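## Task

Take the mug off the desk and set it down on the coffee table. The mug fails if it falls more than a few centimetres, gets hit hard, or does not end upright. Nothing standing on the floor may be left toppled, and the robot must neither fall over nor finish tilted.

## Robot and tools

ROBOT. TidyBot++ is a single-arm mobile robot. Its base is 0.54 m long, 0.50 m wide and 0.38 m tall, on four powered casters. On top sits one seven-joint arm with a two-finger gripper. The shoulder is 0.12 m ahead of the base centre and 0.68 m up. Segment lengths are 0.42 m (upper arm), 0.31 m (forearm) and 0.31 m (wrist to hand point). The arm begins folded with the hand pointing down. In that pose it reaches about 0.08 m past the front of the base, and the elbow rises up to 1.15 m. There are two cameras. base_camera is fixed on the base and looks forward and down. wrist_camera looks wherever the hand points.

FRAMES. The base frame has its origin on the floor under the base centre, with x forward, y left and z up, in metres. The odometry frame is the base frame as it was at the start of the scene. base_odometry gives x, y and a heading in rad (left is positive, -3.142 to 3.142). It only counts wheel turns, so slip shows up as travel, and it drifts a few cm over many moves. base_tilt is in degrees, positive when the robot leans forward or right.

move. This tool sends a single action. All parts of the action start together.
- base: an object holding any of translate_m (forward +, -2 to 2 m), strafe_m (left +, -2 to 2 m) and rotate_rad (counter-clockwise +, -6.3 to 6.3). Each is an offset from where the base was last reported, measured along its axes at the start of the command.
- joints: absolute targets by name. joint_1_rad can take any angle, and positive turns the arm clockwise from above, the opposite sense to heading. joint_2_rad is the shoulder, ±2.249; 0 is upright and positive leans forward. joint_3_rad can take any angle; 3.14 is the reference. joint_4_rad is the elbow, ±2.579; 0 is straight and negative bends forward. joint_5_rad can take any angle. joint_6_rad is the wrist, ±2.099; negative bends the hand forward. joint_7_rad can take any angle; 1.57 with the hand down opens the fingers left and right. gripper_pos runs from 0 (open, about 85 mm gap) to 1 (closed). The gap is roughly 85*(1-gripper_pos) mm. Joints that accept any angle go the short way round, so send steps under half a turn. Tolerances for done are 0.039 for joints 1 to 4, 0.095 for joints 5 to 7 and 0.03 for the gripper.
- target: one list of seven numbers [x, y, z, qw, qx, qy, qz]. It is an absolute pose of the hand point, the spot between the finger pads, in the base frame in metres. The hand's z axis runs along the fingers, and the fingers close along its y axis. When target is used, joints may hold only gripper_pos.
- speeds: top speeds for this action only. translate_m and strafe_m take 0.05 to 0.5 m/s; give the speed under only one of them when both are used. rotate_rad takes 0.1 to 1.57 rad/s.
- cameras: a list drawn from base_camera, wrist_camera and all. Leaving it out gives all cameras; [] gives none.
- blocking: true or left out makes the call wait until all motion stops. false returns after about 0.5 s while the motion continues.
A move with no action just reports the state and images.

wait(seconds 0 to 10) lets time pass and returns the state. stop brakes every running motion. zoom_image(camera, region [x0,y0,x1,y1] in pixels, at most 504x504) enlarges part of the latest image. finished_scene(scene) ends the current scene and cannot be undone. The goal must then hold with no help from the robot.

RESULT LINES. base_status, joint_status and hand_status report each motion's outcome. "done" means it reached its tolerance; for the base it only means the wheels turned far enough. "off_target" means it came to rest short and may still be pushing. "moving" means it is still running. contact_stop and time_out are stops the robot made on its own, and later calls in the same reply are skipped. "joint command not followed" or "pose unreachable" means a check held back the arm. "not_followed" appears if it stayed held back. on_its_own lists things the robot did that were not commanded. hand_pose is the measured hand pose, and hand_target is where the joint targets would put the hand. motor_effort is the percentage of each motor's maximum, with the peak in brackets. "ARM HIT" means a hard collision with the base or the arm itself. torque_fault freezes the arm for 10 s. MOTOR HOT comes before an over-temperature stop, which weakens the arm for 30 to 60 s; after it, send targets again.

PRACTICAL HINTS. To fix the hand position, add the error (wanted minus hand_pose) to the last target. To hold a loaded hand still, send hand_target back, not hand_pose, because a load makes the arm sag. Never command a loaded joint to its current reading. A hand pointing down can only rise to about 0.94 m, and only close to the base. Targets low and close in front of the base, pointing forward, often fail or can drive the arm into the base. The arm takes curved paths and does not avoid furniture. Closing the gripper to 1 squeezes hard: "off_target" there means something is held, and "done" means the grip is empty. When a held object touches the surface it is set on, hand_pose stops going down. Watch the cameras to confirm placement, since readings can be off by 1 to 2 cm.

AVOID. Do not drop the mug or set it down hard; lower it gently and release it upright. Do not drive or turn while the arm is caught on something high, because the robot can tip. Do not swing an outstretched arm sideways, and do not reach far out from the folded pose over nearby furniture. Do not push hard on furniture or on a load still resting somewhere. Do not knock over items standing on the floor. If the robot leans, back away or pull the arm in.

Each tool is called after "Request:" by a JSON object that holds its "name" and its "arguments", one argument or row to a line.

## Session

Request:
{"name": "move", "arguments": {

}}

Scene clock: 0.00 s.
base_odometry: x=+0.000 y=+0.000 heading=+0.000
base_tilt: forward=-0.2 right=-0.4
base_status: not commanded
joint_positions: joint_1_rad=-0.019 joint_2_rad=-0.368 joint_3_rad=+3.098 joint_4_rad=-2.538 joint_5_rad=+0.036 joint_6_rad=-0.919 joint_7_rad=+1.609 gripper_pos=+0.000
joint_status: not commanded
motor_effort: joint_1_rad=+0 joint_2_rad=-1 joint_3_rad=+1 joint_4_rad=+15 joint_5_rad=+0 joint_6_rad=+1 joint_7_rad=+1
hand_pose: x=+0.2435 y=-0.0016 z=+0.5862 quat_wxyz=(+0.022, +0.998, +0.060, +0.026) (m; base frame)
hand_target: x=+0.2429 y=-0.0017 z=+0.5859 quat_wxyz=(+0.022, +0.998, +0.060, +0.026) (m; base frame)
hand_status: not commanded
pictures: base_camera, wrist_camera

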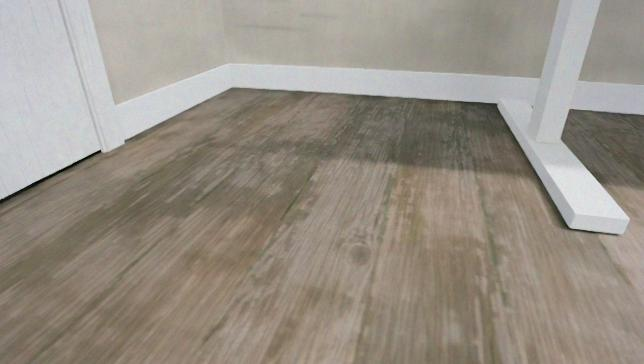

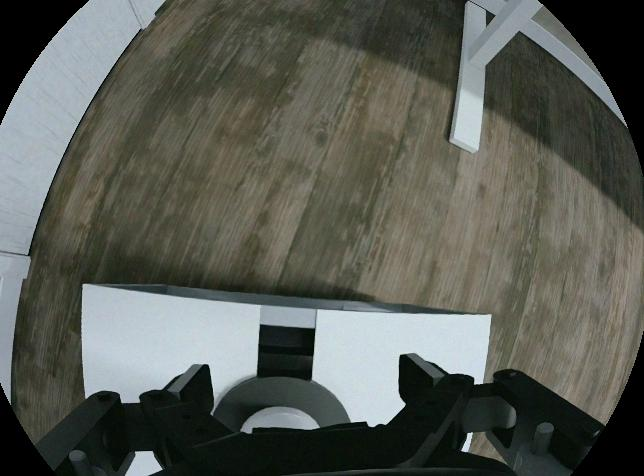

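Request:
{"name": "move", "arguments": {
  "joints": {"joint_2_rad": -0.5, "joint_4_rad": -2.2, "joint_6_rad": 0.0}
}}

Request:
{"name": "move", "arguments": {
  "joints": {"joint_1_rad": 1.3}
}}

Request:
{"name": "move", "arguments": {
  "joints": {"joint_1_rad": 2.7}
}}

Scene clock: 8.23 s.
move: done
base_odometry: x=+0.000 y=+0.000 heading=+0.000
base_tilt: forward=-0.1 right=-0.4
base_status: not commanded
joint_positions: joint_1_rad=-0.019 joint_2_rad=-0.476 joint_3_rad=+3.098 joint_4_rad=-2.201 joint_5_rad=+0.036 joint_6_rad=-0.069 joint_7_rad=+1.609 gripper_pos=+0.000
joint_status: all done
motor_effort: joint_1_rad=+0(0) joint_2_rad=-5(5) joint_3_rad=+1(2) joint_4_rad=+22(24) joint_5_rad=+0(0) joint_6_rad=+10(10) joint_7_rad=+1(1)
hand_pose: x=+0.5390 y=+0.0301 z=+0.9379 quat_wxyz=(+0.014, +0.780, +0.057, +0.624)
hand_target: x=+0.5363 y=+0.0314 z=+0.9699 quat_wxyz=(+0.013, +0.749, +0.056, +0.660)
hand_status: not commanded
pictures: base_camera, wrist_camera
wrist_camera: T_world_to_cam=[[0.0239227, -0.997587, 0.0651738, -0.0431933], [-0.204084, -0.0686928, -0.97654, 1.08679], [0.978661, 0.0100606, -0.205235, -0.203366], [0, 0, 0, 1]] pos_world=[0.421856, 0.0336115, 1.02237]

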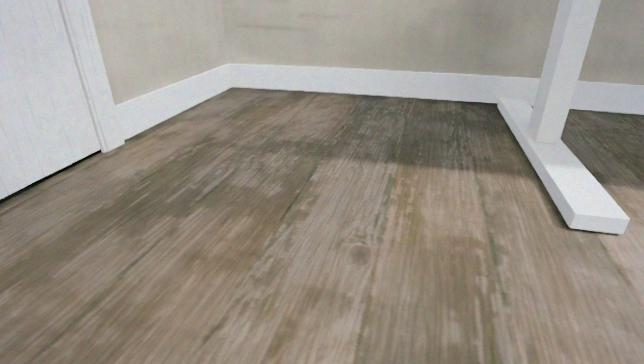

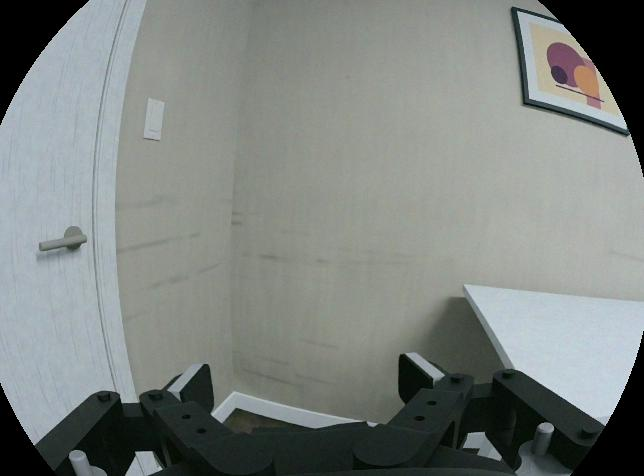

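Scene clock: 10.80 s.
move: done
base_odometry: x=+0.000 y=+0.000 heading=+0.000
base_tilt: forward=-0.2 right=-0.4
base_status: not commanded
joint_positions: joint_1_rad=+1.282 joint_2_rad=-0.476 joint_3_rad=+3.098 joint_4_rad=-2.201 joint_5_rad=+0.036 joint_6_rad=-0.066 joint_7_rad=+1.609 gripper_pos=+0.000
joint_status: all done
motor_effort: joint_1_rad=+0(1) joint_2_rad=-5(5) joint_3_rad=+1(2) joint_4_rad=+22(23) joint_5_rad=+0(0) joint_6_rad=+9(10) joint_7_rad=+1(1)
hand_pose: x=+0.2600 y=-0.3970 z=+0.9389 quat_wxyz=(+0.389, +0.654, -0.426, +0.489)
hand_target: x=+0.2534 y=-0.3963 z=+0.9699 quat_wxyz=(+0.415, +0.627, -0.415, +0.513)
hand_status: not commanded
pictures: base_camera, wrist_camera
wrist_camera: T_world_to_cam=[[-0.955165, -0.288854, 0.0649881, 0.0734181], [-0.119608, 0.175664, -0.977157, 1.07696], [0.27084, -0.941119, -0.202337, -0.122114], [0, 0, 0, 1]] pos_world=[0.232012, -0.282899, 1.02288]

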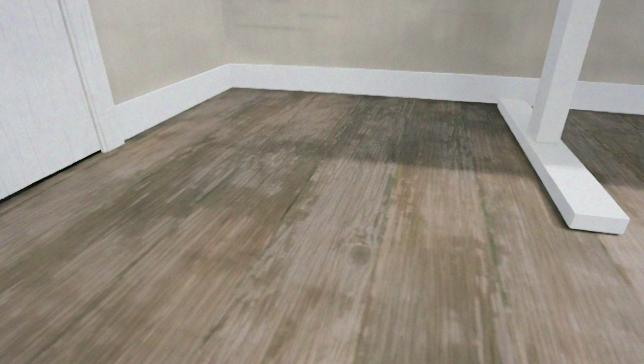

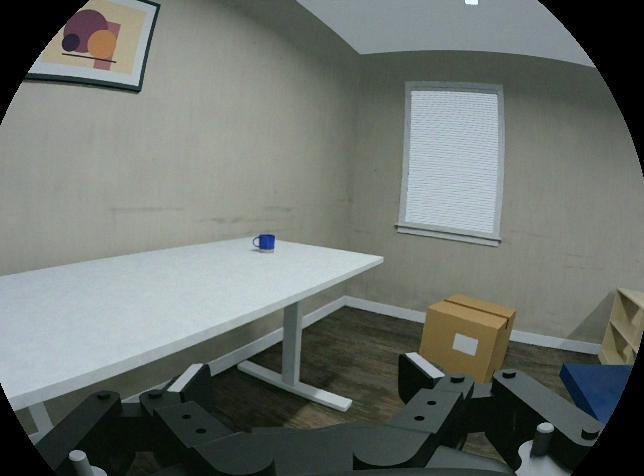

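Scene clock: 13.43 s.
move: done
base_odometry: x=+0.000 y=+0.000 heading=+0.000
base_tilt: forward=-0.2 right=-0.4
base_status: not commanded
joint_positions: joint_1_rad=+2.682 joint_2_rad=-0.476 joint_3_rad=+3.098 joint_4_rad=-2.201 joint_5_rad=+0.036 joint_6_rad=-0.065 joint_7_rad=+1.609 gripper_pos=+0.000
joint_status: all done
motor_effort: joint_1_rad=+0(2) joint_2_rad=-5(5) joint_3_rad=+1(2) joint_4_rad=+23(23) joint_5_rad=+0(1) joint_6_rad=+9(10) joint_7_rad=+1(1)
hand_pose: x=-0.2483 y=-0.2065 z=+0.9389 quat_wxyz=(+0.613, +0.226, -0.747, +0.123)
hand_target: x=-0.2487 y=-0.1998 z=+0.9699 quat_wxyz=(+0.648, +0.212, -0.721, +0.125)
hand_status: not commanded
pictures: base_camera, wrist_camera
wrist_camera: T_world_to_cam=[[-0.446998, 0.89217, 0.0650103, 0.0129054], [0.152506, 0.147616, -0.977216, 1.04464], [-0.881439, -0.426899, -0.202045, 0.0147393], [0, 0, 0, 1]] pos_world=[-0.140553, -0.159427, 1.02298]

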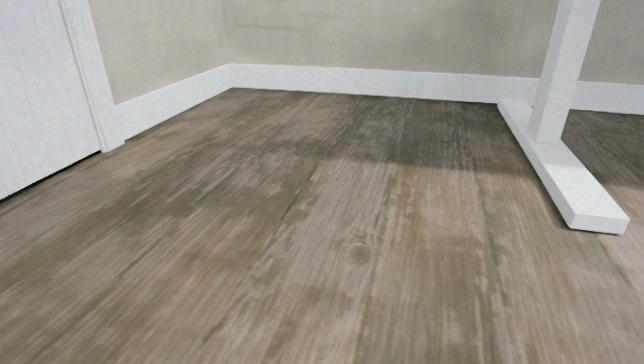

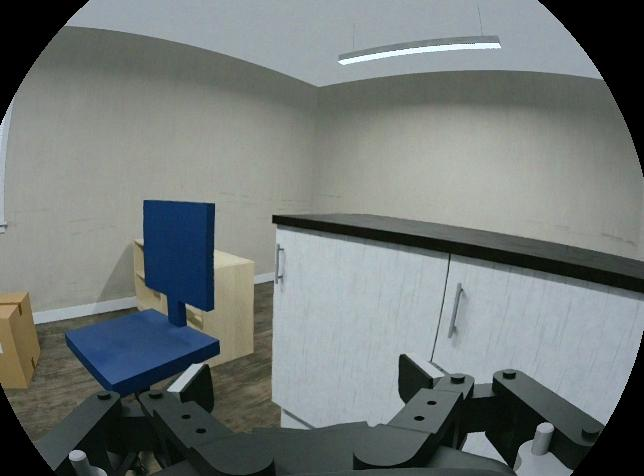

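Request:
{"name": "move", "arguments": {
  "joints": {"joint_1_rad": 2.0},
  "cameras": ["wrist_camera"]
}}

Request:
{"name": "move", "arguments": {
  "joints": {"joint_1_rad": 3.9},
  "cameras": ["wrist_camera"]
}}

Scene clock: 22.57 s.
move: done
base_odometry: x=+0.000 y=+0.000 heading=+0.000
base_tilt: forward=-0.2 right=-0.4
base_status: not commanded
joint_positions: joint_1_rad=+2.018 joint_2_rad=-0.476 joint_3_rad=+3.098 joint_4_rad=-2.201 joint_5_rad=+0.036 joint_6_rad=-0.065 joint_7_rad=+1.609 gripper_pos=+0.000
joint_status: all done
motor_effort: joint_1_rad=+0(2) joint_2_rad=-4(5) joint_3_rad=+1(2) joint_4_rad=+23(23) joint_5_rad=+0(0) joint_6_rad=+9(10) joint_7_rad=+1(1)
hand_pose: x=-0.0429 y=-0.3890 z=+0.9390 quat_wxyz=(+0.539, +0.457, -0.633, +0.316)
hand_target: x=-0.0335 y=-0.3897 z=+0.9699 quat_wxyz=(+0.566, +0.446, -0.604, +0.340)
hand_status: not commanded
wrist_camera: T_world_to_cam=[[-0.901918, 0.426989, 0.0649925, 0.0671408], [0.029019, 0.210046, -0.977261, 1.05931], [-0.430931, -0.879523, -0.201835, -0.039064], [0, 0, 0, 1]] pos_world=[0.0129814, -0.285531, 1.02298]

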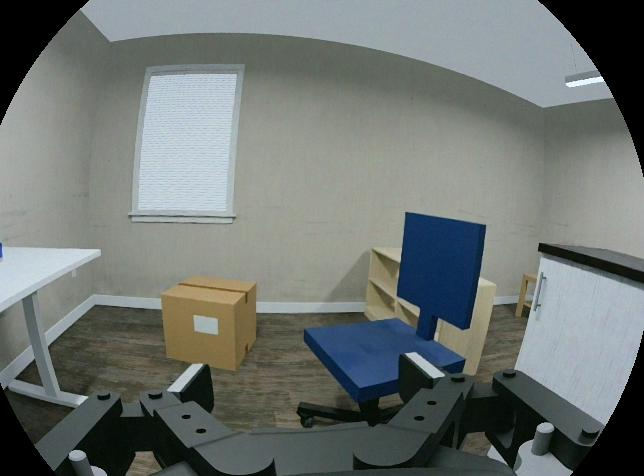

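Scene clock: 25.60 s.
move: done
base_odometry: x=+0.000 y=+0.000 heading=+0.000
base_tilt: forward=-0.1 right=-0.4
base_status: not commanded
joint_positions: joint_1_rad=+3.882 joint_2_rad=-0.476 joint_3_rad=+3.098 joint_4_rad=-2.201 joint_5_rad=+0.036 joint_6_rad=-0.065 joint_7_rad=+1.609 gripper_pos=+0.000
joint_status: all done
motor_effort: joint_1_rad=+0(1) joint_2_rad=-4(5) joint_3_rad=+1(2) joint_4_rad=+22(23) joint_5_rad=+0(1) joint_6_rad=+9(10) joint_7_rad=+1(1)
hand_pose: x=-0.2066 y=+0.2675 z=+0.9391 quat_wxyz=(+0.575, -0.236, -0.744, -0.244)
hand_target: x=-0.2004 y=+0.2703 z=+0.9699 quat_wxyz=(+0.605, -0.232, -0.715, -0.262)
hand_status: not commanded
wrist_camera: T_world_to_cam=[[0.66955, 0.739918, 0.0649925, -0.119842], [0.192547, -0.0883921, -0.977299, 1.03984], [-0.717376, 0.666865, -0.201652, -0.00518099], [0, 0, 0, 1]] pos_world=[-0.123695, 0.184042, 1.02298]

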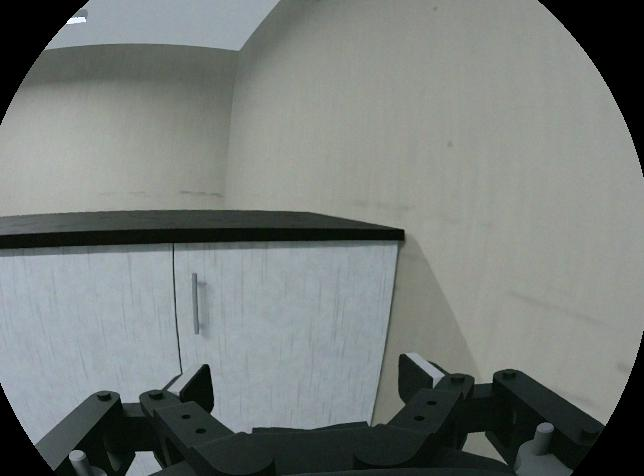

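Request:
{"name": "move", "arguments": {
  "joints": {"joint_1_rad": 2.35},
  "cameras": ["wrist_camera"]
}}

Request:
{"name": "zoom_image", "arguments": {
  "camera": "wrist_camera",
  "region": [150, 180, 490, 420]
}}

Scene clock: 29.90 s.
move: done
base_odometry: x=+0.000 y=+0.000 heading=+0.000
base_tilt: forward=-0.2 right=-0.4
base_status: not commanded
joint_positions: joint_1_rad=+2.368 joint_2_rad=-0.476 joint_3_rad=+3.098 joint_4_rad=-2.201 joint_5_rad=+0.036 joint_6_rad=-0.065 joint_7_rad=+1.609 gripper_pos=+0.000
joint_status: all done
motor_effort: joint_1_rad=+0(2) joint_2_rad=-4(5) joint_3_rad=+1(2) joint_4_rad=+23(24) joint_5_rad=+0(0) joint_6_rad=+9(10) joint_7_rad=+1(1)
hand_pose: x=-0.1666 y=-0.3099 z=+0.9391 quat_wxyz=(+0.586, +0.340, -0.703, +0.218)
hand_target: x=-0.1579 y=-0.3137 z=+0.9699 quat_wxyz=(+0.616, +0.334, -0.673, +0.236)
hand_status: not commanded
wrist_camera: T_world_to_cam=[[-0.700691, 0.7105, 0.0649715, 0.0432163], [0.0991183, 0.187121, -0.977324, 1.05105], [-0.706546, -0.678362, -0.201538, -0.00659005], [0, 0, 0, 1]] pos_world=[-0.0785531, -0.231849, 1.02308]

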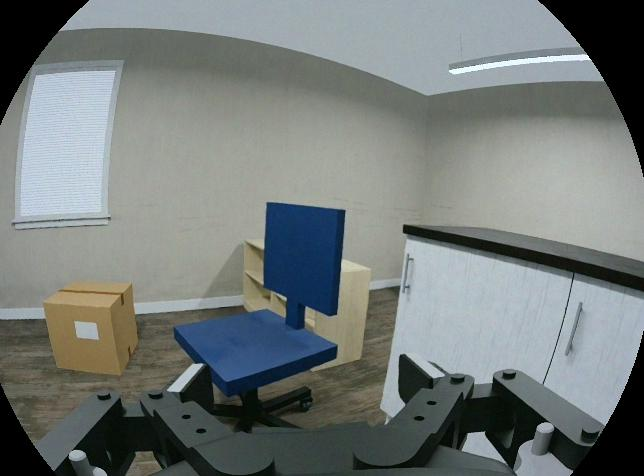

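Scaled by 1.482.

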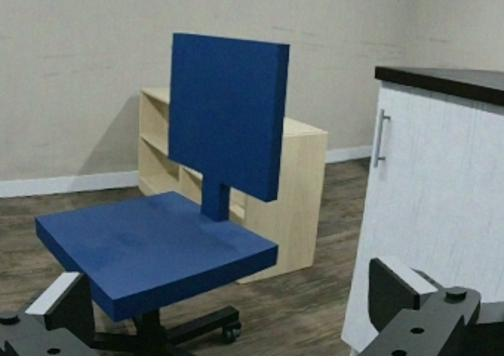

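Request:
{"name": "move", "arguments": {
  "base": {"translate_m": 0.12, "strafe_m": -1.15, "rotate_rad": -0.277},
  "joints": {"joint_1_rad": 0.0, "joint_6_rad": -0.4}
}}

Request:
{"name": "zoom_image", "arguments": {
  "camera": "wrist_camera",
  "region": [150, 100, 490, 340]
}}

Scene clock: 47.53 s.
move: done
base_odometry: x=+0.120 y=-1.150 heading=-0.277
base_tilt: forward=-0.2 right=-0.4
base_status: done
joint_positions: joint_1_rad=+0.019 joint_2_rad=-0.483 joint_3_rad=+3.098 joint_4_rad=-2.201 joint_5_rad=+0.036 joint_6_rad=-0.327 joint_7_rad=+1.609 gripper_pos=+0.000
joint_status: all done
motor_effort: joint_1_rad=+0(2) joint_2_rad=-4(6) joint_3_rad=+1(2) joint_4_rad=+22(23) joint_5_rad=+0(0) joint_6_rad=+9(10) joint_7_rad=+1(1)
hand_pose: x=+0.5109 y=+0.0094 z=+0.8657 quat_wxyz=(+0.027, +0.852, +0.042, +0.521)
hand_target: x=+0.4971 y=+0.0151 z=+0.8531 quat_wxyz=(+0.023, +0.866, +0.049, +0.497)
hand_status: not commanded
pictures: base_camera, wrist_camera
wrist_camera: T_world_to_cam=[[-0.0103478, -0.997135, 0.0749306, -0.0493758], [-0.443008, -0.0626078, -0.894329, 1.0599], [0.896458, -0.0424492, -0.441091, 0.0562065], [0, 0, 0, 1]] pos_world=[0.418647, 0.0195096, 0.976392]

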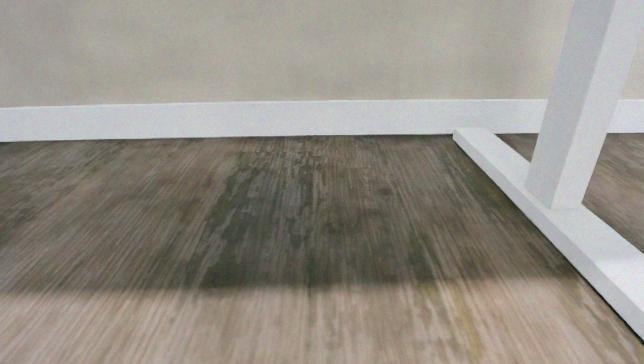

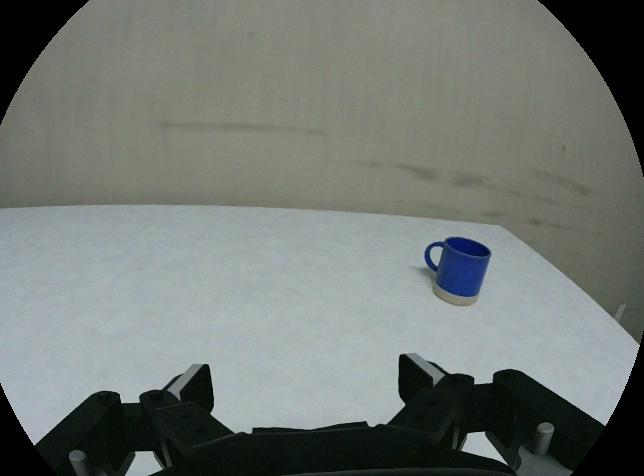

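Scaled by 1.482.

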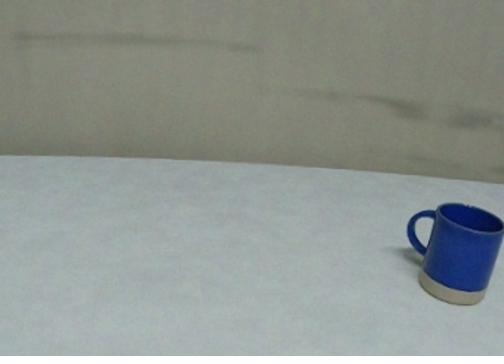

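Request:
{"name": "move", "arguments": {
  "joints": {"joint_1_rad": 0.437, "joint_2_rad": 0.069, "joint_4_rad": -1.067, "joint_6_rad": -2.0, "joint_7_rad": 0.04, "gripper_pos": 0.3}
}}

Scene clock: 75.67 s.
move: done
base_odometry: x=+0.120 y=-1.150 heading=-0.277
base_tilt: forward=-0.2 right=-0.4
base_status: not commanded
joint_positions: joint_1_rad=+0.418 joint_2_rad=+0.045 joint_3_rad=+3.098 joint_4_rad=-1.078 joint_5_rad=+0.036 joint_6_rad=-1.928 joint_7_rad=+0.080 gripper_pos=+0.300
joint_status: all done
motor_effort: joint_1_rad=+0(1) joint_2_rad=-16(17) joint_3_rad=+0(2) joint_4_rad=+16(23) joint_5_rad=+0(1) joint_6_rad=+2(9) joint_7_rad=+1(2)
hand_pose: x=+0.4224 y=-0.1297 z=+0.9283 quat_wxyz=(-0.011, +0.589, -0.806, +0.047)
hand_target: x=+0.4065 y=-0.1297 z=+0.9229 quat_wxyz=(+0.011, +0.566, -0.825, +0.010)
hand_status: not commanded
pictures: base_camera, wrist_camera
wrist_camera: T_world_to_cam=[[-0.939652, 0.338648, -0.0486976, 0.486793], [0.340888, 0.938828, -0.0489509, 0.0819649], [0.0291415, -0.0625972, -0.997613, 1.0377], [0, 0, 0, 1]] pos_world=[0.399235, -0.176846, 1.06294]

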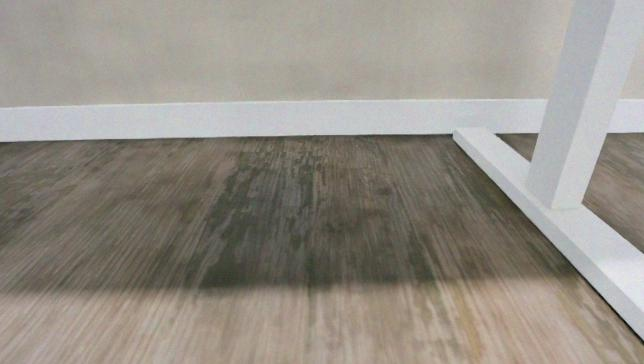

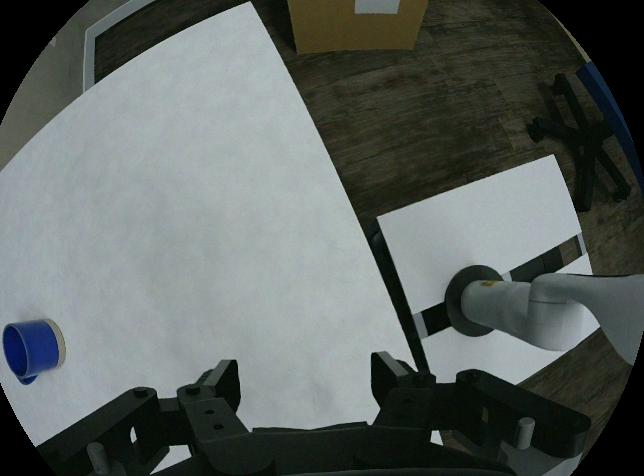

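Request:
{"name": "move", "arguments": {
  "base": {"translate_m": 0.2},
  "speeds": {"translate_m": 0.15},
  "cameras": ["wrist_camera"]
}}

Scene clock: 81.70 s.
move: done
base_odometry: x=+0.313 y=-1.205 heading=-0.278
base_tilt: forward=-0.1 right=-0.4
base_status: done
joint_positions: joint_1_rad=+0.421 joint_2_rad=+0.059 joint_3_rad=+3.098 joint_4_rad=-1.077 joint_5_rad=+0.036 joint_6_rad=-1.934 joint_7_rad=+0.079 gripper_pos=+0.300
joint_status: not commanded
motor_effort: joint_1_rad=+0(1) joint_2_rad=-17(20) joint_3_rad=+0(1) joint_4_rad=+16(17) joint_5_rad=+0(1) joint_6_rad=+2(2) joint_7_rad=+1(1)
hand_pose: x=+0.4236 y=-0.1311 z=+0.9238 quat_wxyz=(-0.006, +0.588, -0.808, +0.038)
hand_target: x=+0.4065 y=-0.1297 z=+0.9229 quat_wxyz=(+0.011, +0.566, -0.825, +0.010)
hand_status: not commanded
wrist_camera: T_world_to_cam=[[-0.938988, 0.342729, -0.0289431, 0.470157], [0.343778, 0.937844, -0.047595, 0.0799432], [0.0108319, -0.0546412, -0.998447, 1.04258], [0, 0, 0, 1]] pos_world=[0.402696, -0.179143, 1.05837]

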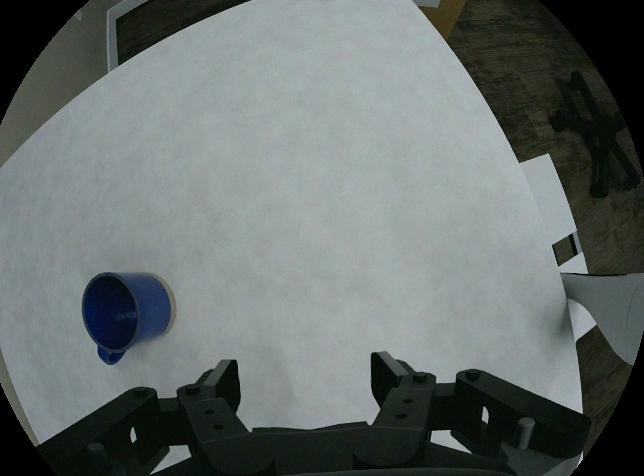

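Request:
{"name": "move", "arguments": {
  "joints": {"joint_1_rad": 0.45, "joint_2_rad": 0.444, "joint_4_rad": -0.727, "joint_6_rad": -2.02, "joint_7_rad": 0.0},
  "cameras": ["wrist_camera"]
}}

Scene clock: 91.80 s.
move: off_target
base_odometry: x=+0.309 y=-1.204 heading=-0.278
base_tilt: forward=-0.2 right=-0.3
base_status: not commanded
joint_positions: joint_1_rad=+0.481 joint_2_rad=+0.314 joint_3_rad=+3.098 joint_4_rad=-0.737 joint_5_rad=+0.036 joint_6_rad=-1.950 joint_7_rad=+0.039 gripper_pos=+0.300
joint_status: joint_2_rad off_target (ended at +0.314, target +0.444); the others done
motor_effort: joint_1_rad=-9(9) joint_2_rad=-7(19) joint_3_rad=+0(2) joint_4_rad=+16(18) joint_5_rad=+0(1) joint_6_rad=+2(3) joint_7_rad=+1(1)
hand_pose: x=+0.5169 y=-0.2007 z=+0.9303 quat_wxyz=(-0.028, +0.544, -0.836, +0.065)
hand_target: x=+0.5307 y=-0.1926 z=+0.8736 quat_wxyz=(+0.019, +0.542, -0.840, -0.017)
hand_status: not commanded
wrist_camera: T_world_to_cam=[[-0.894362, 0.436051, -0.0998816, 0.643525], [0.440942, 0.896946, -0.0325179, 0.0409967], [0.075409, -0.0731248, -0.994468, 1.00352], [0, 0, 0, 1]] pos_world=[0.481793, -0.243999, 1.06358]

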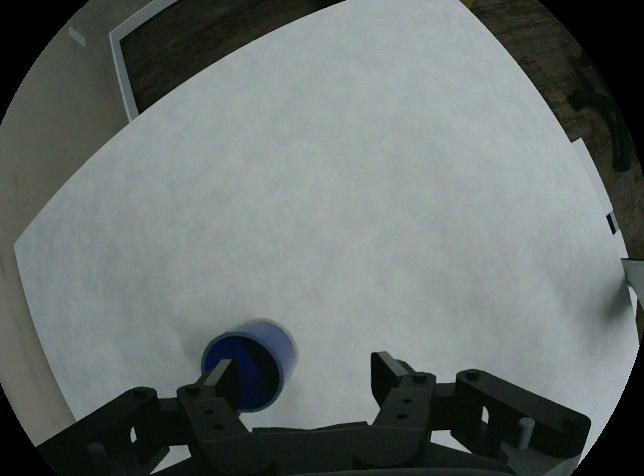

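Request:
{"name": "move", "arguments": {
  "joints": {"joint_2_rad": 0.2, "joint_1_rad": 0.481},
  "cameras": []
}}

Request:
{"name": "move", "arguments": {
  "base": {"translate_m": -0.12, "strafe_m": -0.06},
  "speeds": {"translate_m": 0.15}
}}

Scene clock: 109.83 s.
move: done
base_odometry: x=+0.311 y=-1.205 heading=-0.278
base_tilt: forward=-0.1 right=-0.4
base_status: not commanded
joint_positions: joint_1_rad=+0.477 joint_2_rad=+0.233 joint_3_rad=+3.098 joint_4_rad=-0.735 joint_5_rad=+0.036 joint_6_rad=-1.952 joint_7_rad=+0.039 gripper_pos=+0.300
joint_status: all done
motor_effort: joint_1_rad=+0(9) joint_2_rad=-23(24) joint_3_rad=+0(1) joint_4_rad=+16(18) joint_5_rad=+0(1) joint_6_rad=+3(3) joint_7_rad=+1(1)
hand_pose: x=+0.4987 y=-0.1895 z=+0.9660 quat_wxyz=(-0.048, +0.543, -0.832, +0.100)
hand_target: x=+0.4715 y=-0.1777 z=+0.9777 quat_wxyz=(-0.043, +0.526, -0.845, +0.088)
hand_status: not commanded

Scene clock: 111.37 s.
move: done
base_odometry: x=+0.179 y=-1.230 heading=-0.278
base_tilt: forward=-0.2 right=-0.4
base_status: done
joint_positions: joint_1_rad=+0.477 joint_2_rad=+0.226 joint_3_rad=+3.098 joint_4_rad=-0.735 joint_5_rad=+0.036 joint_6_rad=-1.953 joint_7_rad=+0.039 gripper_pos=+0.300
joint_status: not commanded
motor_effort: joint_1_rad=-1(2) joint_2_rad=-22(25) joint_3_rad=+0(1) joint_4_rad=+16(17) joint_5_rad=+0(1) joint_6_rad=+3(3) joint_7_rad=+1(1)
hand_pose: x=+0.4964 y=-0.1884 z=+0.9690 quat_wxyz=(-0.050, +0.543, -0.832, +0.103)
hand_target: x=+0.4715 y=-0.1777 z=+0.9777 quat_wxyz=(-0.043, +0.526, -0.845, +0.088)
hand_status: not commanded
pictures: base_camera, wrist_camera
wrist_camera: T_world_to_cam=[[-0.884432, 0.427821, -0.186414, 0.700991], [0.441045, 0.89683, -0.0342884, 0.0420038], [0.152512, -0.112543, -0.981873, 0.986546], [0, 0, 0, 1]] pos_world=[0.450993, -0.22654, 1.10078]

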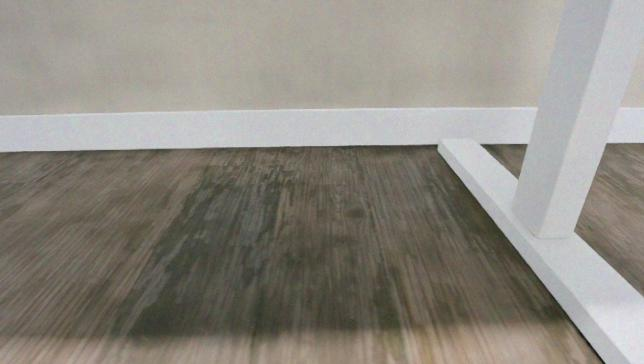

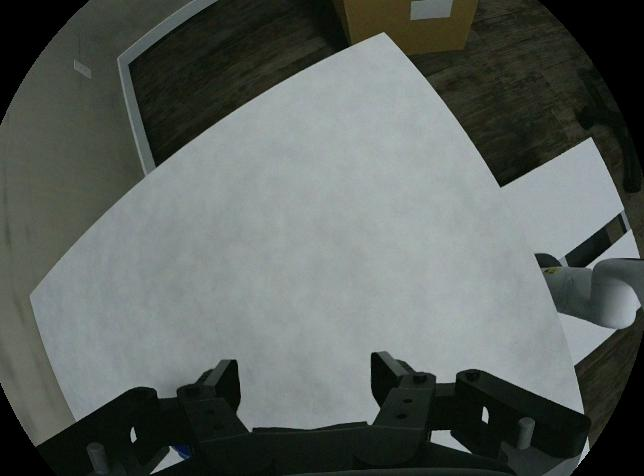

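Request:
{"name": "move", "arguments": {
  "joints": {"joint_1_rad": 0.26, "joint_2_rad": 0.22, "joint_4_rad": -0.98, "joint_6_rad": -1.6, "joint_7_rad": 1.57},
  "cameras": ["wrist_camera"]
}}

Scene clock: 118.03 s.
move: done
base_odometry: x=+0.179 y=-1.230 heading=-0.278
base_tilt: forward=-0.1 right=-0.3
base_status: not commanded
joint_positions: joint_1_rad=+0.274 joint_2_rad=+0.226 joint_3_rad=+3.098 joint_4_rad=-0.965 joint_5_rad=+0.036 joint_6_rad=-1.669 joint_7_rad=+1.531 gripper_pos=+0.300
joint_status: all done
motor_effort: joint_1_rad=+0(2) joint_2_rad=-24(26) joint_3_rad=+0(1) joint_4_rad=+18(19) joint_5_rad=+0(1) joint_6_rad=+3(4) joint_7_rad=+1(1)
hand_pose: x=+0.5760 y=-0.1200 z=+0.9097 quat_wxyz=(+0.026, +0.980, -0.139, +0.139)
hand_target: x=+0.5934 y=-0.1171 z=+0.9133 quat_wxyz=(+0.031, +0.979, -0.112, +0.168)
hand_status: not commanded
wrist_camera: T_world_to_cam=[[-0.323625, -0.945287, 0.0412203, 0.0362977], [-0.908312, 0.298174, -0.293362, 0.884527], [0.26502, -0.13238, -0.955112, 0.832329], [0, 0, 0, 1]] pos_world=[0.594589, -0.119247, 1.05296]

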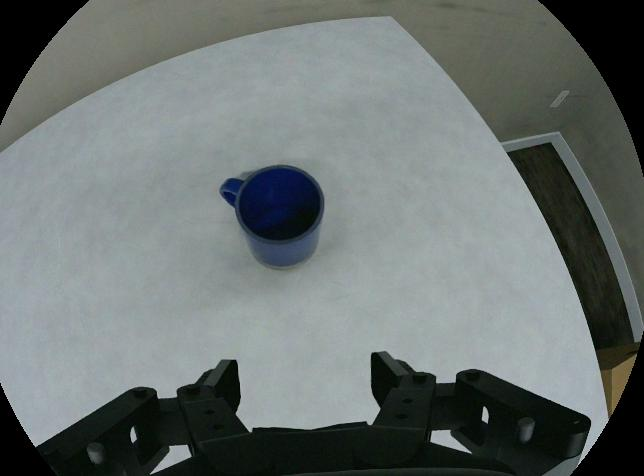

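Request:
{"name": "move", "arguments": {
  "joints": {"joint_1_rad": 0.305, "joint_2_rad": 0.5, "joint_4_rad": -0.675, "joint_6_rad": -1.56, "joint_7_rad": 1.6},
  "cameras": ["wrist_camera"]
}}

Scene clock: 125.53 s.
move: done
base_odometry: x=+0.179 y=-1.230 heading=-0.278
base_tilt: forward=-0.2 right=-0.4
base_status: not commanded
joint_positions: joint_1_rad=+0.288 joint_2_rad=+0.498 joint_3_rad=+3.098 joint_4_rad=-0.686 joint_5_rad=+0.036 joint_6_rad=-1.628 joint_7_rad=+1.561 gripper_pos=+0.300
joint_status: all done
motor_effort: joint_1_rad=+0(1) joint_2_rad=-34(37) joint_3_rad=+0(0) joint_4_rad=+19(20) joint_5_rad=+0(0) joint_6_rad=+4(5) joint_7_rad=+1(1)
hand_pose: x=+0.6897 y=-0.1596 z=+0.8756 quat_wxyz=(+0.027, +0.977, -0.133, +0.162)
hand_target: x=+0.7078 y=-0.1755 z=+0.8868 quat_wxyz=(+0.037, +0.972, -0.122, +0.199)
hand_status: not commanded
wrist_camera: T_world_to_cam=[[-0.314994, -0.948421, 0.0357344, 0.0352983], [-0.897096, 0.285234, -0.337432, 1.01845], [0.309835, -0.138346, -0.940671, 0.719891], [0, 0, 0, 1]] pos_world=[0.701719, -0.157425, 1.01958]

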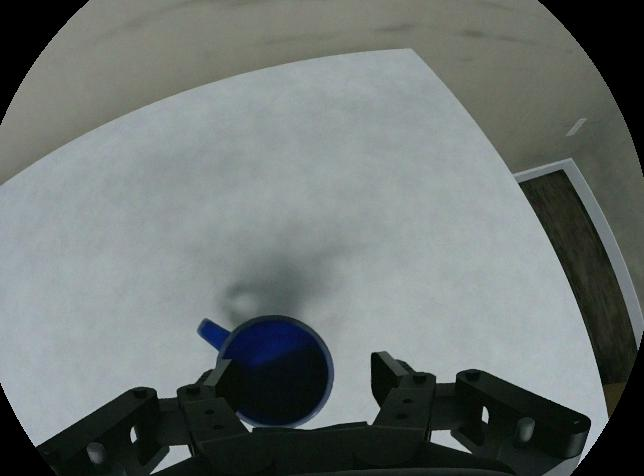

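Request:
{"name": "move", "arguments": {
  "joints": {"joint_1_rad": 0.345},
  "cameras": ["wrist_camera"]
}}

Scene clock: 131.53 s.
move: done
base_odometry: x=+0.179 y=-1.230 heading=-0.278
base_tilt: forward=-0.2 right=-0.4
base_status: not commanded
joint_positions: joint_1_rad=+0.335 joint_2_rad=+0.498 joint_3_rad=+3.098 joint_4_rad=-0.686 joint_5_rad=+0.036 joint_6_rad=-1.627 joint_7_rad=+1.561 gripper_pos=+0.300
joint_status: all done
motor_effort: joint_1_rad=+0(2) joint_2_rad=-34(34) joint_3_rad=+0(1) joint_4_rad=+18(19) joint_5_rad=+0(1) joint_6_rad=+4(4) joint_7_rad=+1(1)
hand_pose: x=+0.6816 y=-0.1864 z=+0.8756 quat_wxyz=(+0.031, +0.974, -0.156, +0.161)
hand_target: x=+0.7004 y=-0.1989 z=+0.8868 quat_wxyz=(+0.041, +0.969, -0.141, +0.198)
hand_status: not commanded
wrist_camera: T_world_to_cam=[[-0.35911, -0.932607, 0.0358411, 0.0403157], [-0.88264, 0.326888, -0.337773, 1.01697], [0.303294, -0.152932, -0.940545, 0.720345], [0, 0, 0, 1]] pos_world=[0.693622, -0.184674, 1.01958]

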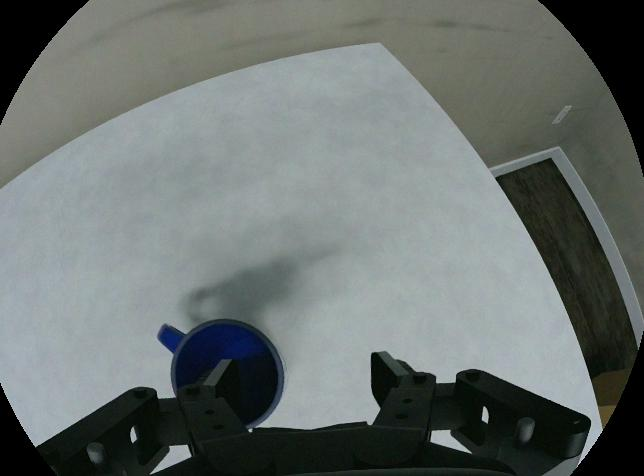

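Request:
{"name": "move", "arguments": {
  "joints": {"joint_1_rad": 0.308, "joint_2_rad": 0.49, "joint_4_rad": -0.81, "joint_6_rad": -1.44},
  "cameras": ["wrist_camera"]
}}

Scene clock: 135.23 s.
move: done
base_odometry: x=+0.179 y=-1.230 heading=-0.278
base_tilt: forward=-0.2 right=-0.3
base_status: not commanded
joint_positions: joint_1_rad=+0.323 joint_2_rad=+0.498 joint_3_rad=+3.098 joint_4_rad=-0.797 joint_5_rad=+0.036 joint_6_rad=-1.511 joint_7_rad=+1.561 gripper_pos=+0.300
joint_status: all done
motor_effort: joint_1_rad=+0(2) joint_2_rad=-35(36) joint_3_rad=+0(1) joint_4_rad=+19(20) joint_5_rad=+0(0) joint_6_rad=+4(5) joint_7_rad=+1(1)
hand_pose: x=+0.6966 y=-0.1828 z=+0.8434 quat_wxyz=(+0.031, +0.975, -0.148, +0.165)
hand_target: x=+0.7151 y=-0.1783 z=+0.8510 quat_wxyz=(+0.038, +0.972, -0.121, +0.196)
hand_status: not commanded
wrist_camera: T_world_to_cam=[[-0.344615, -0.938022, 0.0368194, 0.0382199], [-0.885753, 0.31192, -0.343726, 1.02267], [0.310938, -0.151066, -0.938348, 0.679257], [0, 0, 0, 1]] pos_world=[0.707795, -0.180527, 0.987489]

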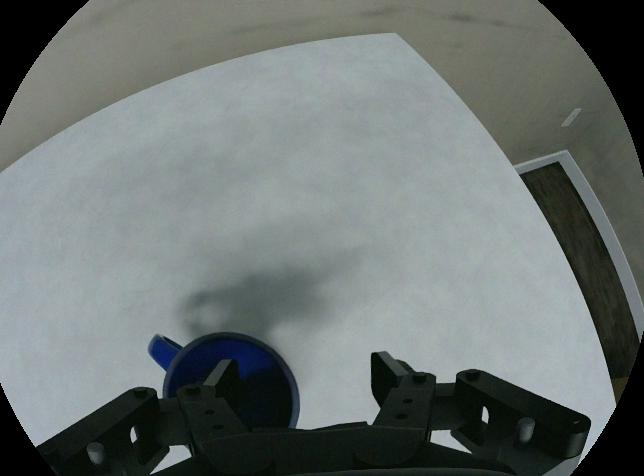

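Request:
{"name": "move", "arguments": {
  "joints": {"joint_1_rad": 0.308, "joint_2_rad": 0.455, "joint_4_rad": -0.995, "joint_6_rad": -1.28},
  "cameras": ["wrist_camera"]
}}

Scene clock: 138.73 s.
move: done
base_odometry: x=+0.179 y=-1.230 heading=-0.278
base_tilt: forward=-0.2 right=-0.3
base_status: not commanded
joint_positions: joint_1_rad=+0.323 joint_2_rad=+0.494 joint_3_rad=+3.098 joint_4_rad=-0.978 joint_5_rad=+0.036 joint_6_rad=-1.351 joint_7_rad=+1.562 gripper_pos=+0.300
joint_status: all done
motor_effort: joint_1_rad=+0(1) joint_2_rad=-34(37) joint_3_rad=+0(1) joint_4_rad=+19(21) joint_5_rad=+0(1) joint_6_rad=+4(4) joint_7_rad=+1(1)
hand_pose: x=+0.7006 y=-0.1825 z=+0.7882 quat_wxyz=(+0.030, +0.977, -0.145, +0.156)
hand_target: x=+0.7145 y=-0.1764 z=+0.8128 quat_wxyz=(+0.039, +0.972, -0.117, +0.201)
hand_status: not commanded
wrist_camera: T_world_to_cam=[[-0.338165, -0.940275, 0.0390703, 0.0352731], [-0.893162, 0.307588, -0.328102, 0.99922], [0.296489, -0.145849, -0.943834, 0.641614], [0, 0, 0, 1]] pos_world=[0.714162, -0.180603, 0.932045]

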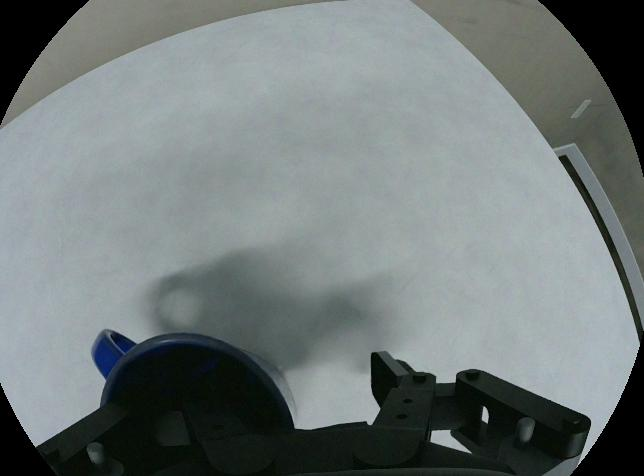

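Request:
{"name": "move", "arguments": {
  "joints": {"gripper_pos": 0.8},
  "cameras": ["wrist_camera"]
}}

Request:
{"name": "move", "arguments": {
  "joints": {"gripper_pos": 1.0},
  "cameras": ["wrist_camera"]
}}

Scene clock: 141.80 s.
move: done
base_odometry: x=+0.179 y=-1.230 heading=-0.278
base_tilt: forward=-0.1 right=-0.4
base_status: not commanded
joint_positions: joint_1_rad=+0.323 joint_2_rad=+0.490 joint_3_rad=+3.098 joint_4_rad=-0.978 joint_5_rad=+0.036 joint_6_rad=-1.348 joint_7_rad=+1.562 gripper_pos=+0.800
joint_status: all done
motor_effort: joint_1_rad=+0(1) joint_2_rad=-34(35) joint_3_rad=+0(1) joint_4_rad=+19(20) joint_5_rad=+0(2) joint_6_rad=+4(4) joint_7_rad=+1(1)
hand_pose: x=+0.7012 y=-0.1824 z=+0.7908 quat_wxyz=(+0.030, +0.976, -0.145, +0.160)
hand_target: x=+0.7145 y=-0.1764 z=+0.8128 quat_wxyz=(+0.039, +0.972, -0.117, +0.201)
hand_status: not commanded
wrist_camera: T_world_to_cam=[[-0.337911, -0.940374, 0.0388975, 0.0354997], [-0.891143, 0.306378, -0.33466, 1.00417], [0.302788, -0.147748, -0.941536, 0.637351], [0, 0, 0, 1]] pos_world=[0.713869, -0.180104, 0.934761]

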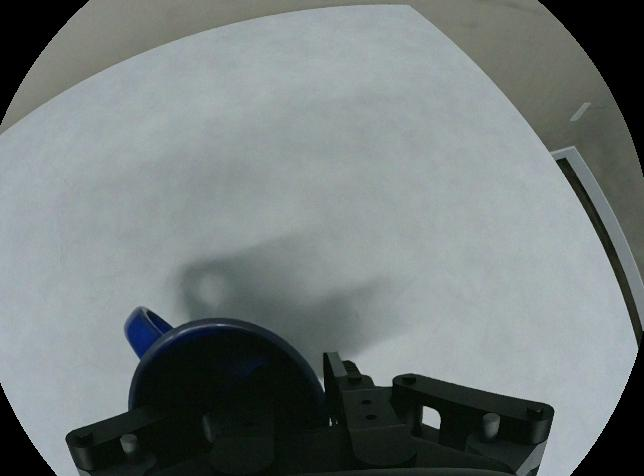

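Scene clock: 142.83 s.
move: off_target
base_odometry: x=+0.179 y=-1.230 heading=-0.278
base_tilt: forward=-0.1 right=-0.4
base_status: not commanded
joint_positions: joint_1_rad=+0.322 joint_2_rad=+0.473 joint_3_rad=+3.098 joint_4_rad=-0.988 joint_5_rad=+0.036 joint_6_rad=-1.345 joint_7_rad=+1.563 gripper_pos=+0.956
joint_status: gripper_pos off_target (ended at +0.956, target +1.000)
motor_effort: joint_1_rad=+0(2) joint_2_rad=-34(36) joint_3_rad=-1(1) joint_4_rad=+20(21) joint_5_rad=+0(1) joint_6_rad=+4(5) joint_7_rad=+1(1)
hand_pose: x=+0.6975 y=-0.1808 z=+0.7969 quat_wxyz=(+0.031, +0.975, -0.144, +0.164)
hand_target: x=+0.7145 y=-0.1764 z=+0.8128 quat_wxyz=(+0.039, +0.972, -0.117, +0.201)
hand_status: not commanded
wrist_camera: T_world_to_cam=[[-0.336756, -0.94077, 0.0393313, 0.0341922], [-0.888966, 0.303888, -0.342625, 1.00675], [0.310379, -0.150345, -0.938649, 0.636327], [0, 0, 0, 1]] pos_world=[0.708974, -0.178103, 0.940879]

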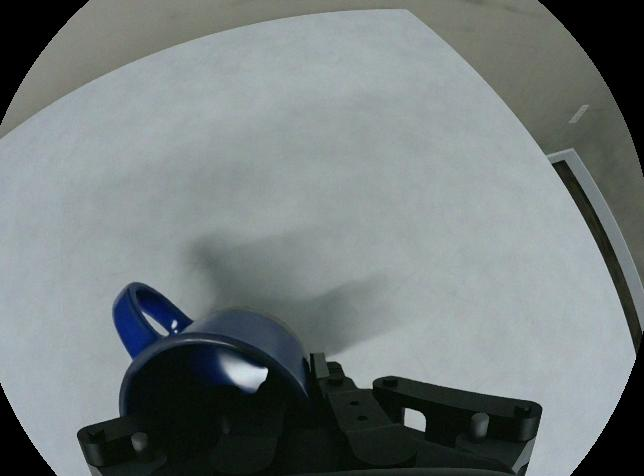

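Request:
{"name": "move", "arguments": {
  "joints": {"joint_2_rad": 0.36, "joint_4_rad": -0.93, "joint_6_rad": -1.42},
  "cameras": ["wrist_camera"]
}}

Scene clock: 148.63 s.
move: done
base_odometry: x=+0.179 y=-1.230 heading=-0.278
base_tilt: forward=-0.2 right=-0.4
base_status: not commanded
joint_positions: joint_1_rad=+0.322 joint_2_rad=+0.392 joint_3_rad=+3.098 joint_4_rad=-0.942 joint_5_rad=+0.036 joint_6_rad=-1.379 joint_7_rad=+1.563 gripper_pos=+0.956
joint_status: all done
motor_effort: joint_1_rad=+0(1) joint_2_rad=-34(40) joint_3_rad=+0(1) joint_4_rad=+20(23) joint_5_rad=+0(0) joint_6_rad=+5(6) joint_7_rad=+1(1)
hand_pose: x=+0.6873 y=-0.1777 z=+0.8618 quat_wxyz=(+0.039, +0.966, -0.143, +0.210)
hand_target: x=+0.6750 y=-0.1654 z=+0.8803 quat_wxyz=(+0.042, +0.969, -0.119, +0.210)
hand_status: not commanded
wrist_camera: T_world_to_cam=[[-0.341462, -0.939194, 0.0363013, 0.0371919], [-0.853777, 0.293793, -0.429826, 1.06813], [0.393025, -0.177762, -0.902182, 0.607797], [0, 0, 0, 1]] pos_world=[0.685768, -0.170836, 1.00611]

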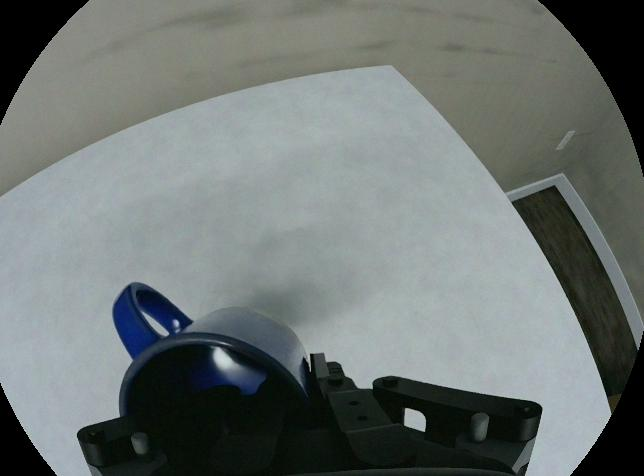

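Request:
{"name": "move", "arguments": {
  "joints": {"joint_1_rad": 0.0, "joint_2_rad": 0.03, "joint_4_rad": -1.07, "joint_6_rad": -1.95},
  "cameras": ["wrist_camera"]
}}

Request:
{"name": "move", "arguments": {
  "base": {"translate_m": -0.35}
}}

Scene clock: 156.93 s.
move: done
base_odometry: x=+0.179 y=-1.230 heading=-0.278
base_tilt: forward=-0.1 right=-0.4
base_status: not commanded
joint_positions: joint_1_rad=+0.018 joint_2_rad=+0.046 joint_3_rad=+3.098 joint_4_rad=-1.057 joint_5_rad=+0.036 joint_6_rad=-1.880 joint_7_rad=+1.563 gripper_pos=+0.956
joint_status: all done
motor_effort: joint_1_rad=+0(3) joint_2_rad=-18(36) joint_3_rad=+0(2) joint_4_rad=+18(22) joint_5_rad=+0(1) joint_6_rad=+2(6) joint_7_rad=+1(1)
hand_pose: x=+0.4675 y=-0.0009 z=+0.9367 quat_wxyz=(+0.014, +0.997, +0.002, +0.079)
hand_target: x=+0.4398 y=+0.0046 z=+0.9351 quat_wxyz=(+0.015, +0.998, +0.029, +0.046)
hand_status: not commanded
wrist_camera: T_world_to_cam=[[-0.0421057, -0.99712, 0.0630723, -0.0395518], [-0.984349, 0.0305882, -0.173557, 0.681518], [0.171128, -0.0693928, -0.982802, 0.972477], [0, 0, 0, 1]] pos_world=[0.502768, 0.00719862, 1.07653]

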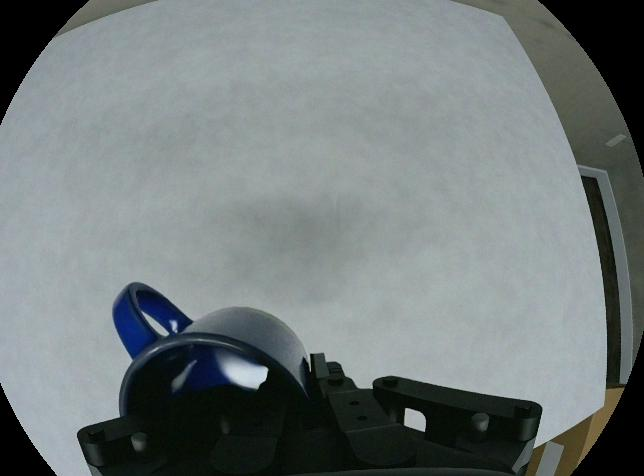

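Scene clock: 158.87 s.
move: done
base_odometry: x=-0.158 y=-1.134 heading=-0.277
base_tilt: forward=-0.2 right=-0.4
base_status: done
joint_positions: joint_1_rad=+0.018 joint_2_rad=+0.040 joint_3_rad=+3.098 joint_4_rad=-1.059 joint_5_rad=+0.036 joint_6_rad=-1.889 joint_7_rad=+1.563 gripper_pos=+0.956
joint_status: not commanded
motor_effort: joint_1_rad=+0(1) joint_2_rad=-19(23) joint_3_rad=+0(1) joint_4_rad=+18(18) joint_5_rad=+0(0) joint_6_rad=+3(4) joint_7_rad=+1(1)
hand_pose: x=+0.4629 y=-0.0008 z=+0.9377 quat_wxyz=(+0.014, +0.997, +0.002, +0.077)
hand_target: x=+0.4398 y=+0.0046 z=+0.9351 quat_wxyz=(+0.015, +0.998, +0.029, +0.046)
hand_status: not commanded
pictures: base_camera, wrist_camera
wrist_camera: T_world_to_cam=[[-0.0416484, -0.997112, 0.0635044, -0.0402668], [-0.985156, 0.0303887, -0.168953, 0.673263], [0.166535, -0.0695983, -0.983576, 0.97716], [0, 0, 0, 1]] pos_world=[0.49886, 0.00739859, 1.07742]

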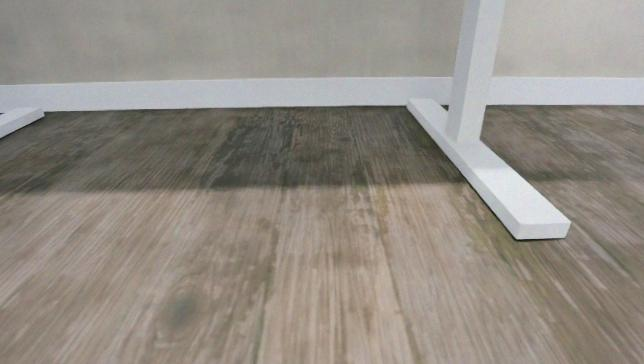

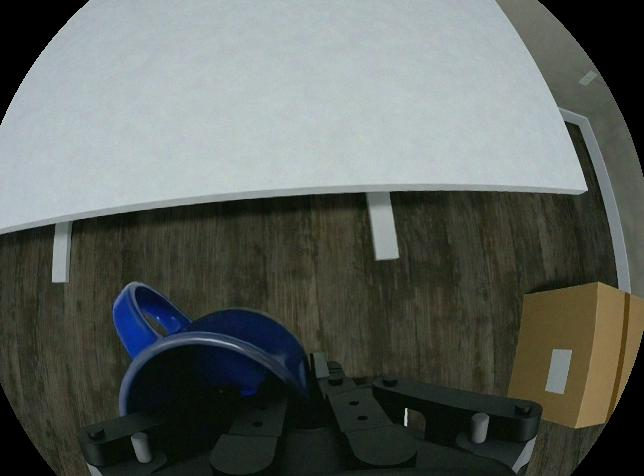

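Request:
{"name": "move", "arguments": {
  "joints": {"joint_2_rad": -0.4, "joint_4_rad": -1.9, "joint_6_rad": -0.2, "joint_1_rad": 1.9},
  "cameras": ["wrist_camera"]
}}

Request:
{"name": "move", "arguments": {
  "joints": {"joint_1_rad": 2.6},
  "cameras": ["wrist_camera"]
}}

Scene clock: 172.40 s.
move: off_target
base_odometry: x=-0.158 y=-1.134 heading=-0.277
base_tilt: forward=-0.1 right=-0.3
base_status: not commanded
joint_positions: joint_1_rad=+1.883 joint_2_rad=-0.360 joint_3_rad=+3.098 joint_4_rad=-1.891 joint_5_rad=+0.036 joint_6_rad=-0.278 joint_7_rad=+1.563 gripper_pos=+0.956
joint_status: joint_2_rad off_target (ended at -0.360, target -0.400); the others done
motor_effort: joint_1_rad=+0(2) joint_2_rad=-10(19) joint_3_rad=+1(1) joint_4_rad=+25(26) joint_5_rad=+0(1) joint_6_rad=+11(12) joint_7_rad=+0(1)
hand_pose: x=-0.0029 y=-0.4518 z=+1.0145 quat_wxyz=(+0.503, +0.485, -0.618, +0.359)
hand_target: x=-0.0063 y=-0.4406 z=+1.0511 quat_wxyz=(+0.547, +0.471, -0.585, +0.370)
hand_status: not commanded
wrist_camera: T_world_to_cam=[[-0.9483, 0.316929, 0.016805, 0.12413], [0.0545571, 0.214948, -0.975101, 1.14518], [-0.31265, -0.923771, -0.221126, -0.0618888], [0, 0, 0, 1]] pos_world=[0.0358857, -0.342665, 1.10089]

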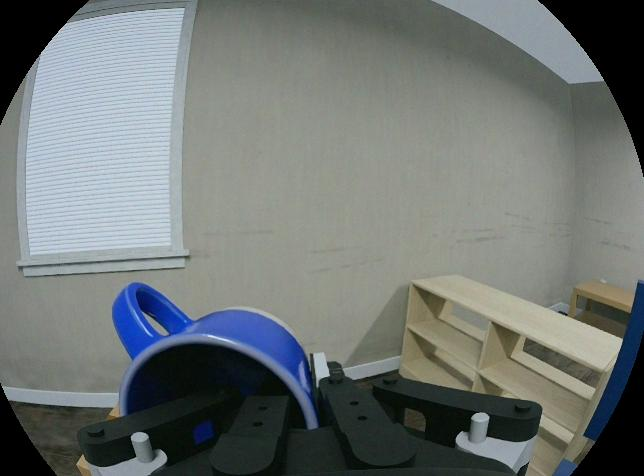

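Scene clock: 174.37 s.
move: done
base_odometry: x=-0.158 y=-1.134 heading=-0.277
base_tilt: forward=-0.2 right=-0.4
base_status: not commanded
joint_positions: joint_1_rad=+2.583 joint_2_rad=-0.360 joint_3_rad=+3.098 joint_4_rad=-1.891 joint_5_rad=+0.036 joint_6_rad=-0.276 joint_7_rad=+1.563 gripper_pos=+0.956
joint_status: all done
motor_effort: joint_1_rad=+0(1) joint_2_rad=-10(10) joint_3_rad=+1(2) joint_4_rad=+25(26) joint_5_rad=+0(1) joint_6_rad=+11(11) joint_7_rad=+1(1)
hand_pose: x=-0.2655 y=-0.2670 z=+1.0150 quat_wxyz=(+0.596, +0.244, -0.747, +0.165)
hand_target: x=-0.2607 y=-0.2563 z=+1.0511 quat_wxyz=(+0.640, +0.242, -0.711, +0.160)
hand_status: not commanded
wrist_camera: T_world_to_cam=[[-0.521012, 0.853385, 0.0167225, 0.073352], [0.178635, 0.128177, -0.975531, 1.13052], [-0.834647, -0.505276, -0.219227, -0.0019768], [0, 0, 0, 1]] pos_world=[-0.165384, -0.208504, 1.1012]

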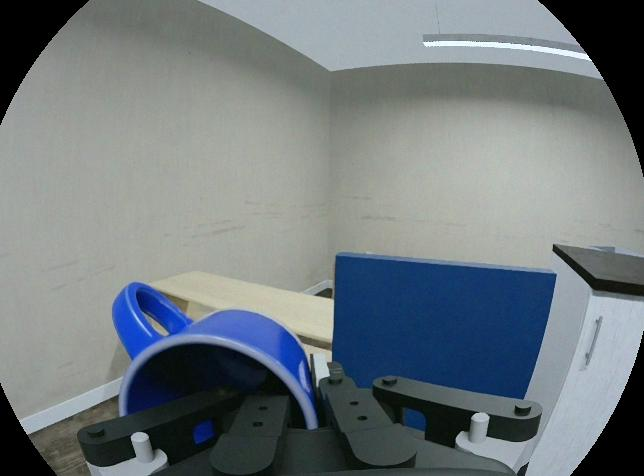

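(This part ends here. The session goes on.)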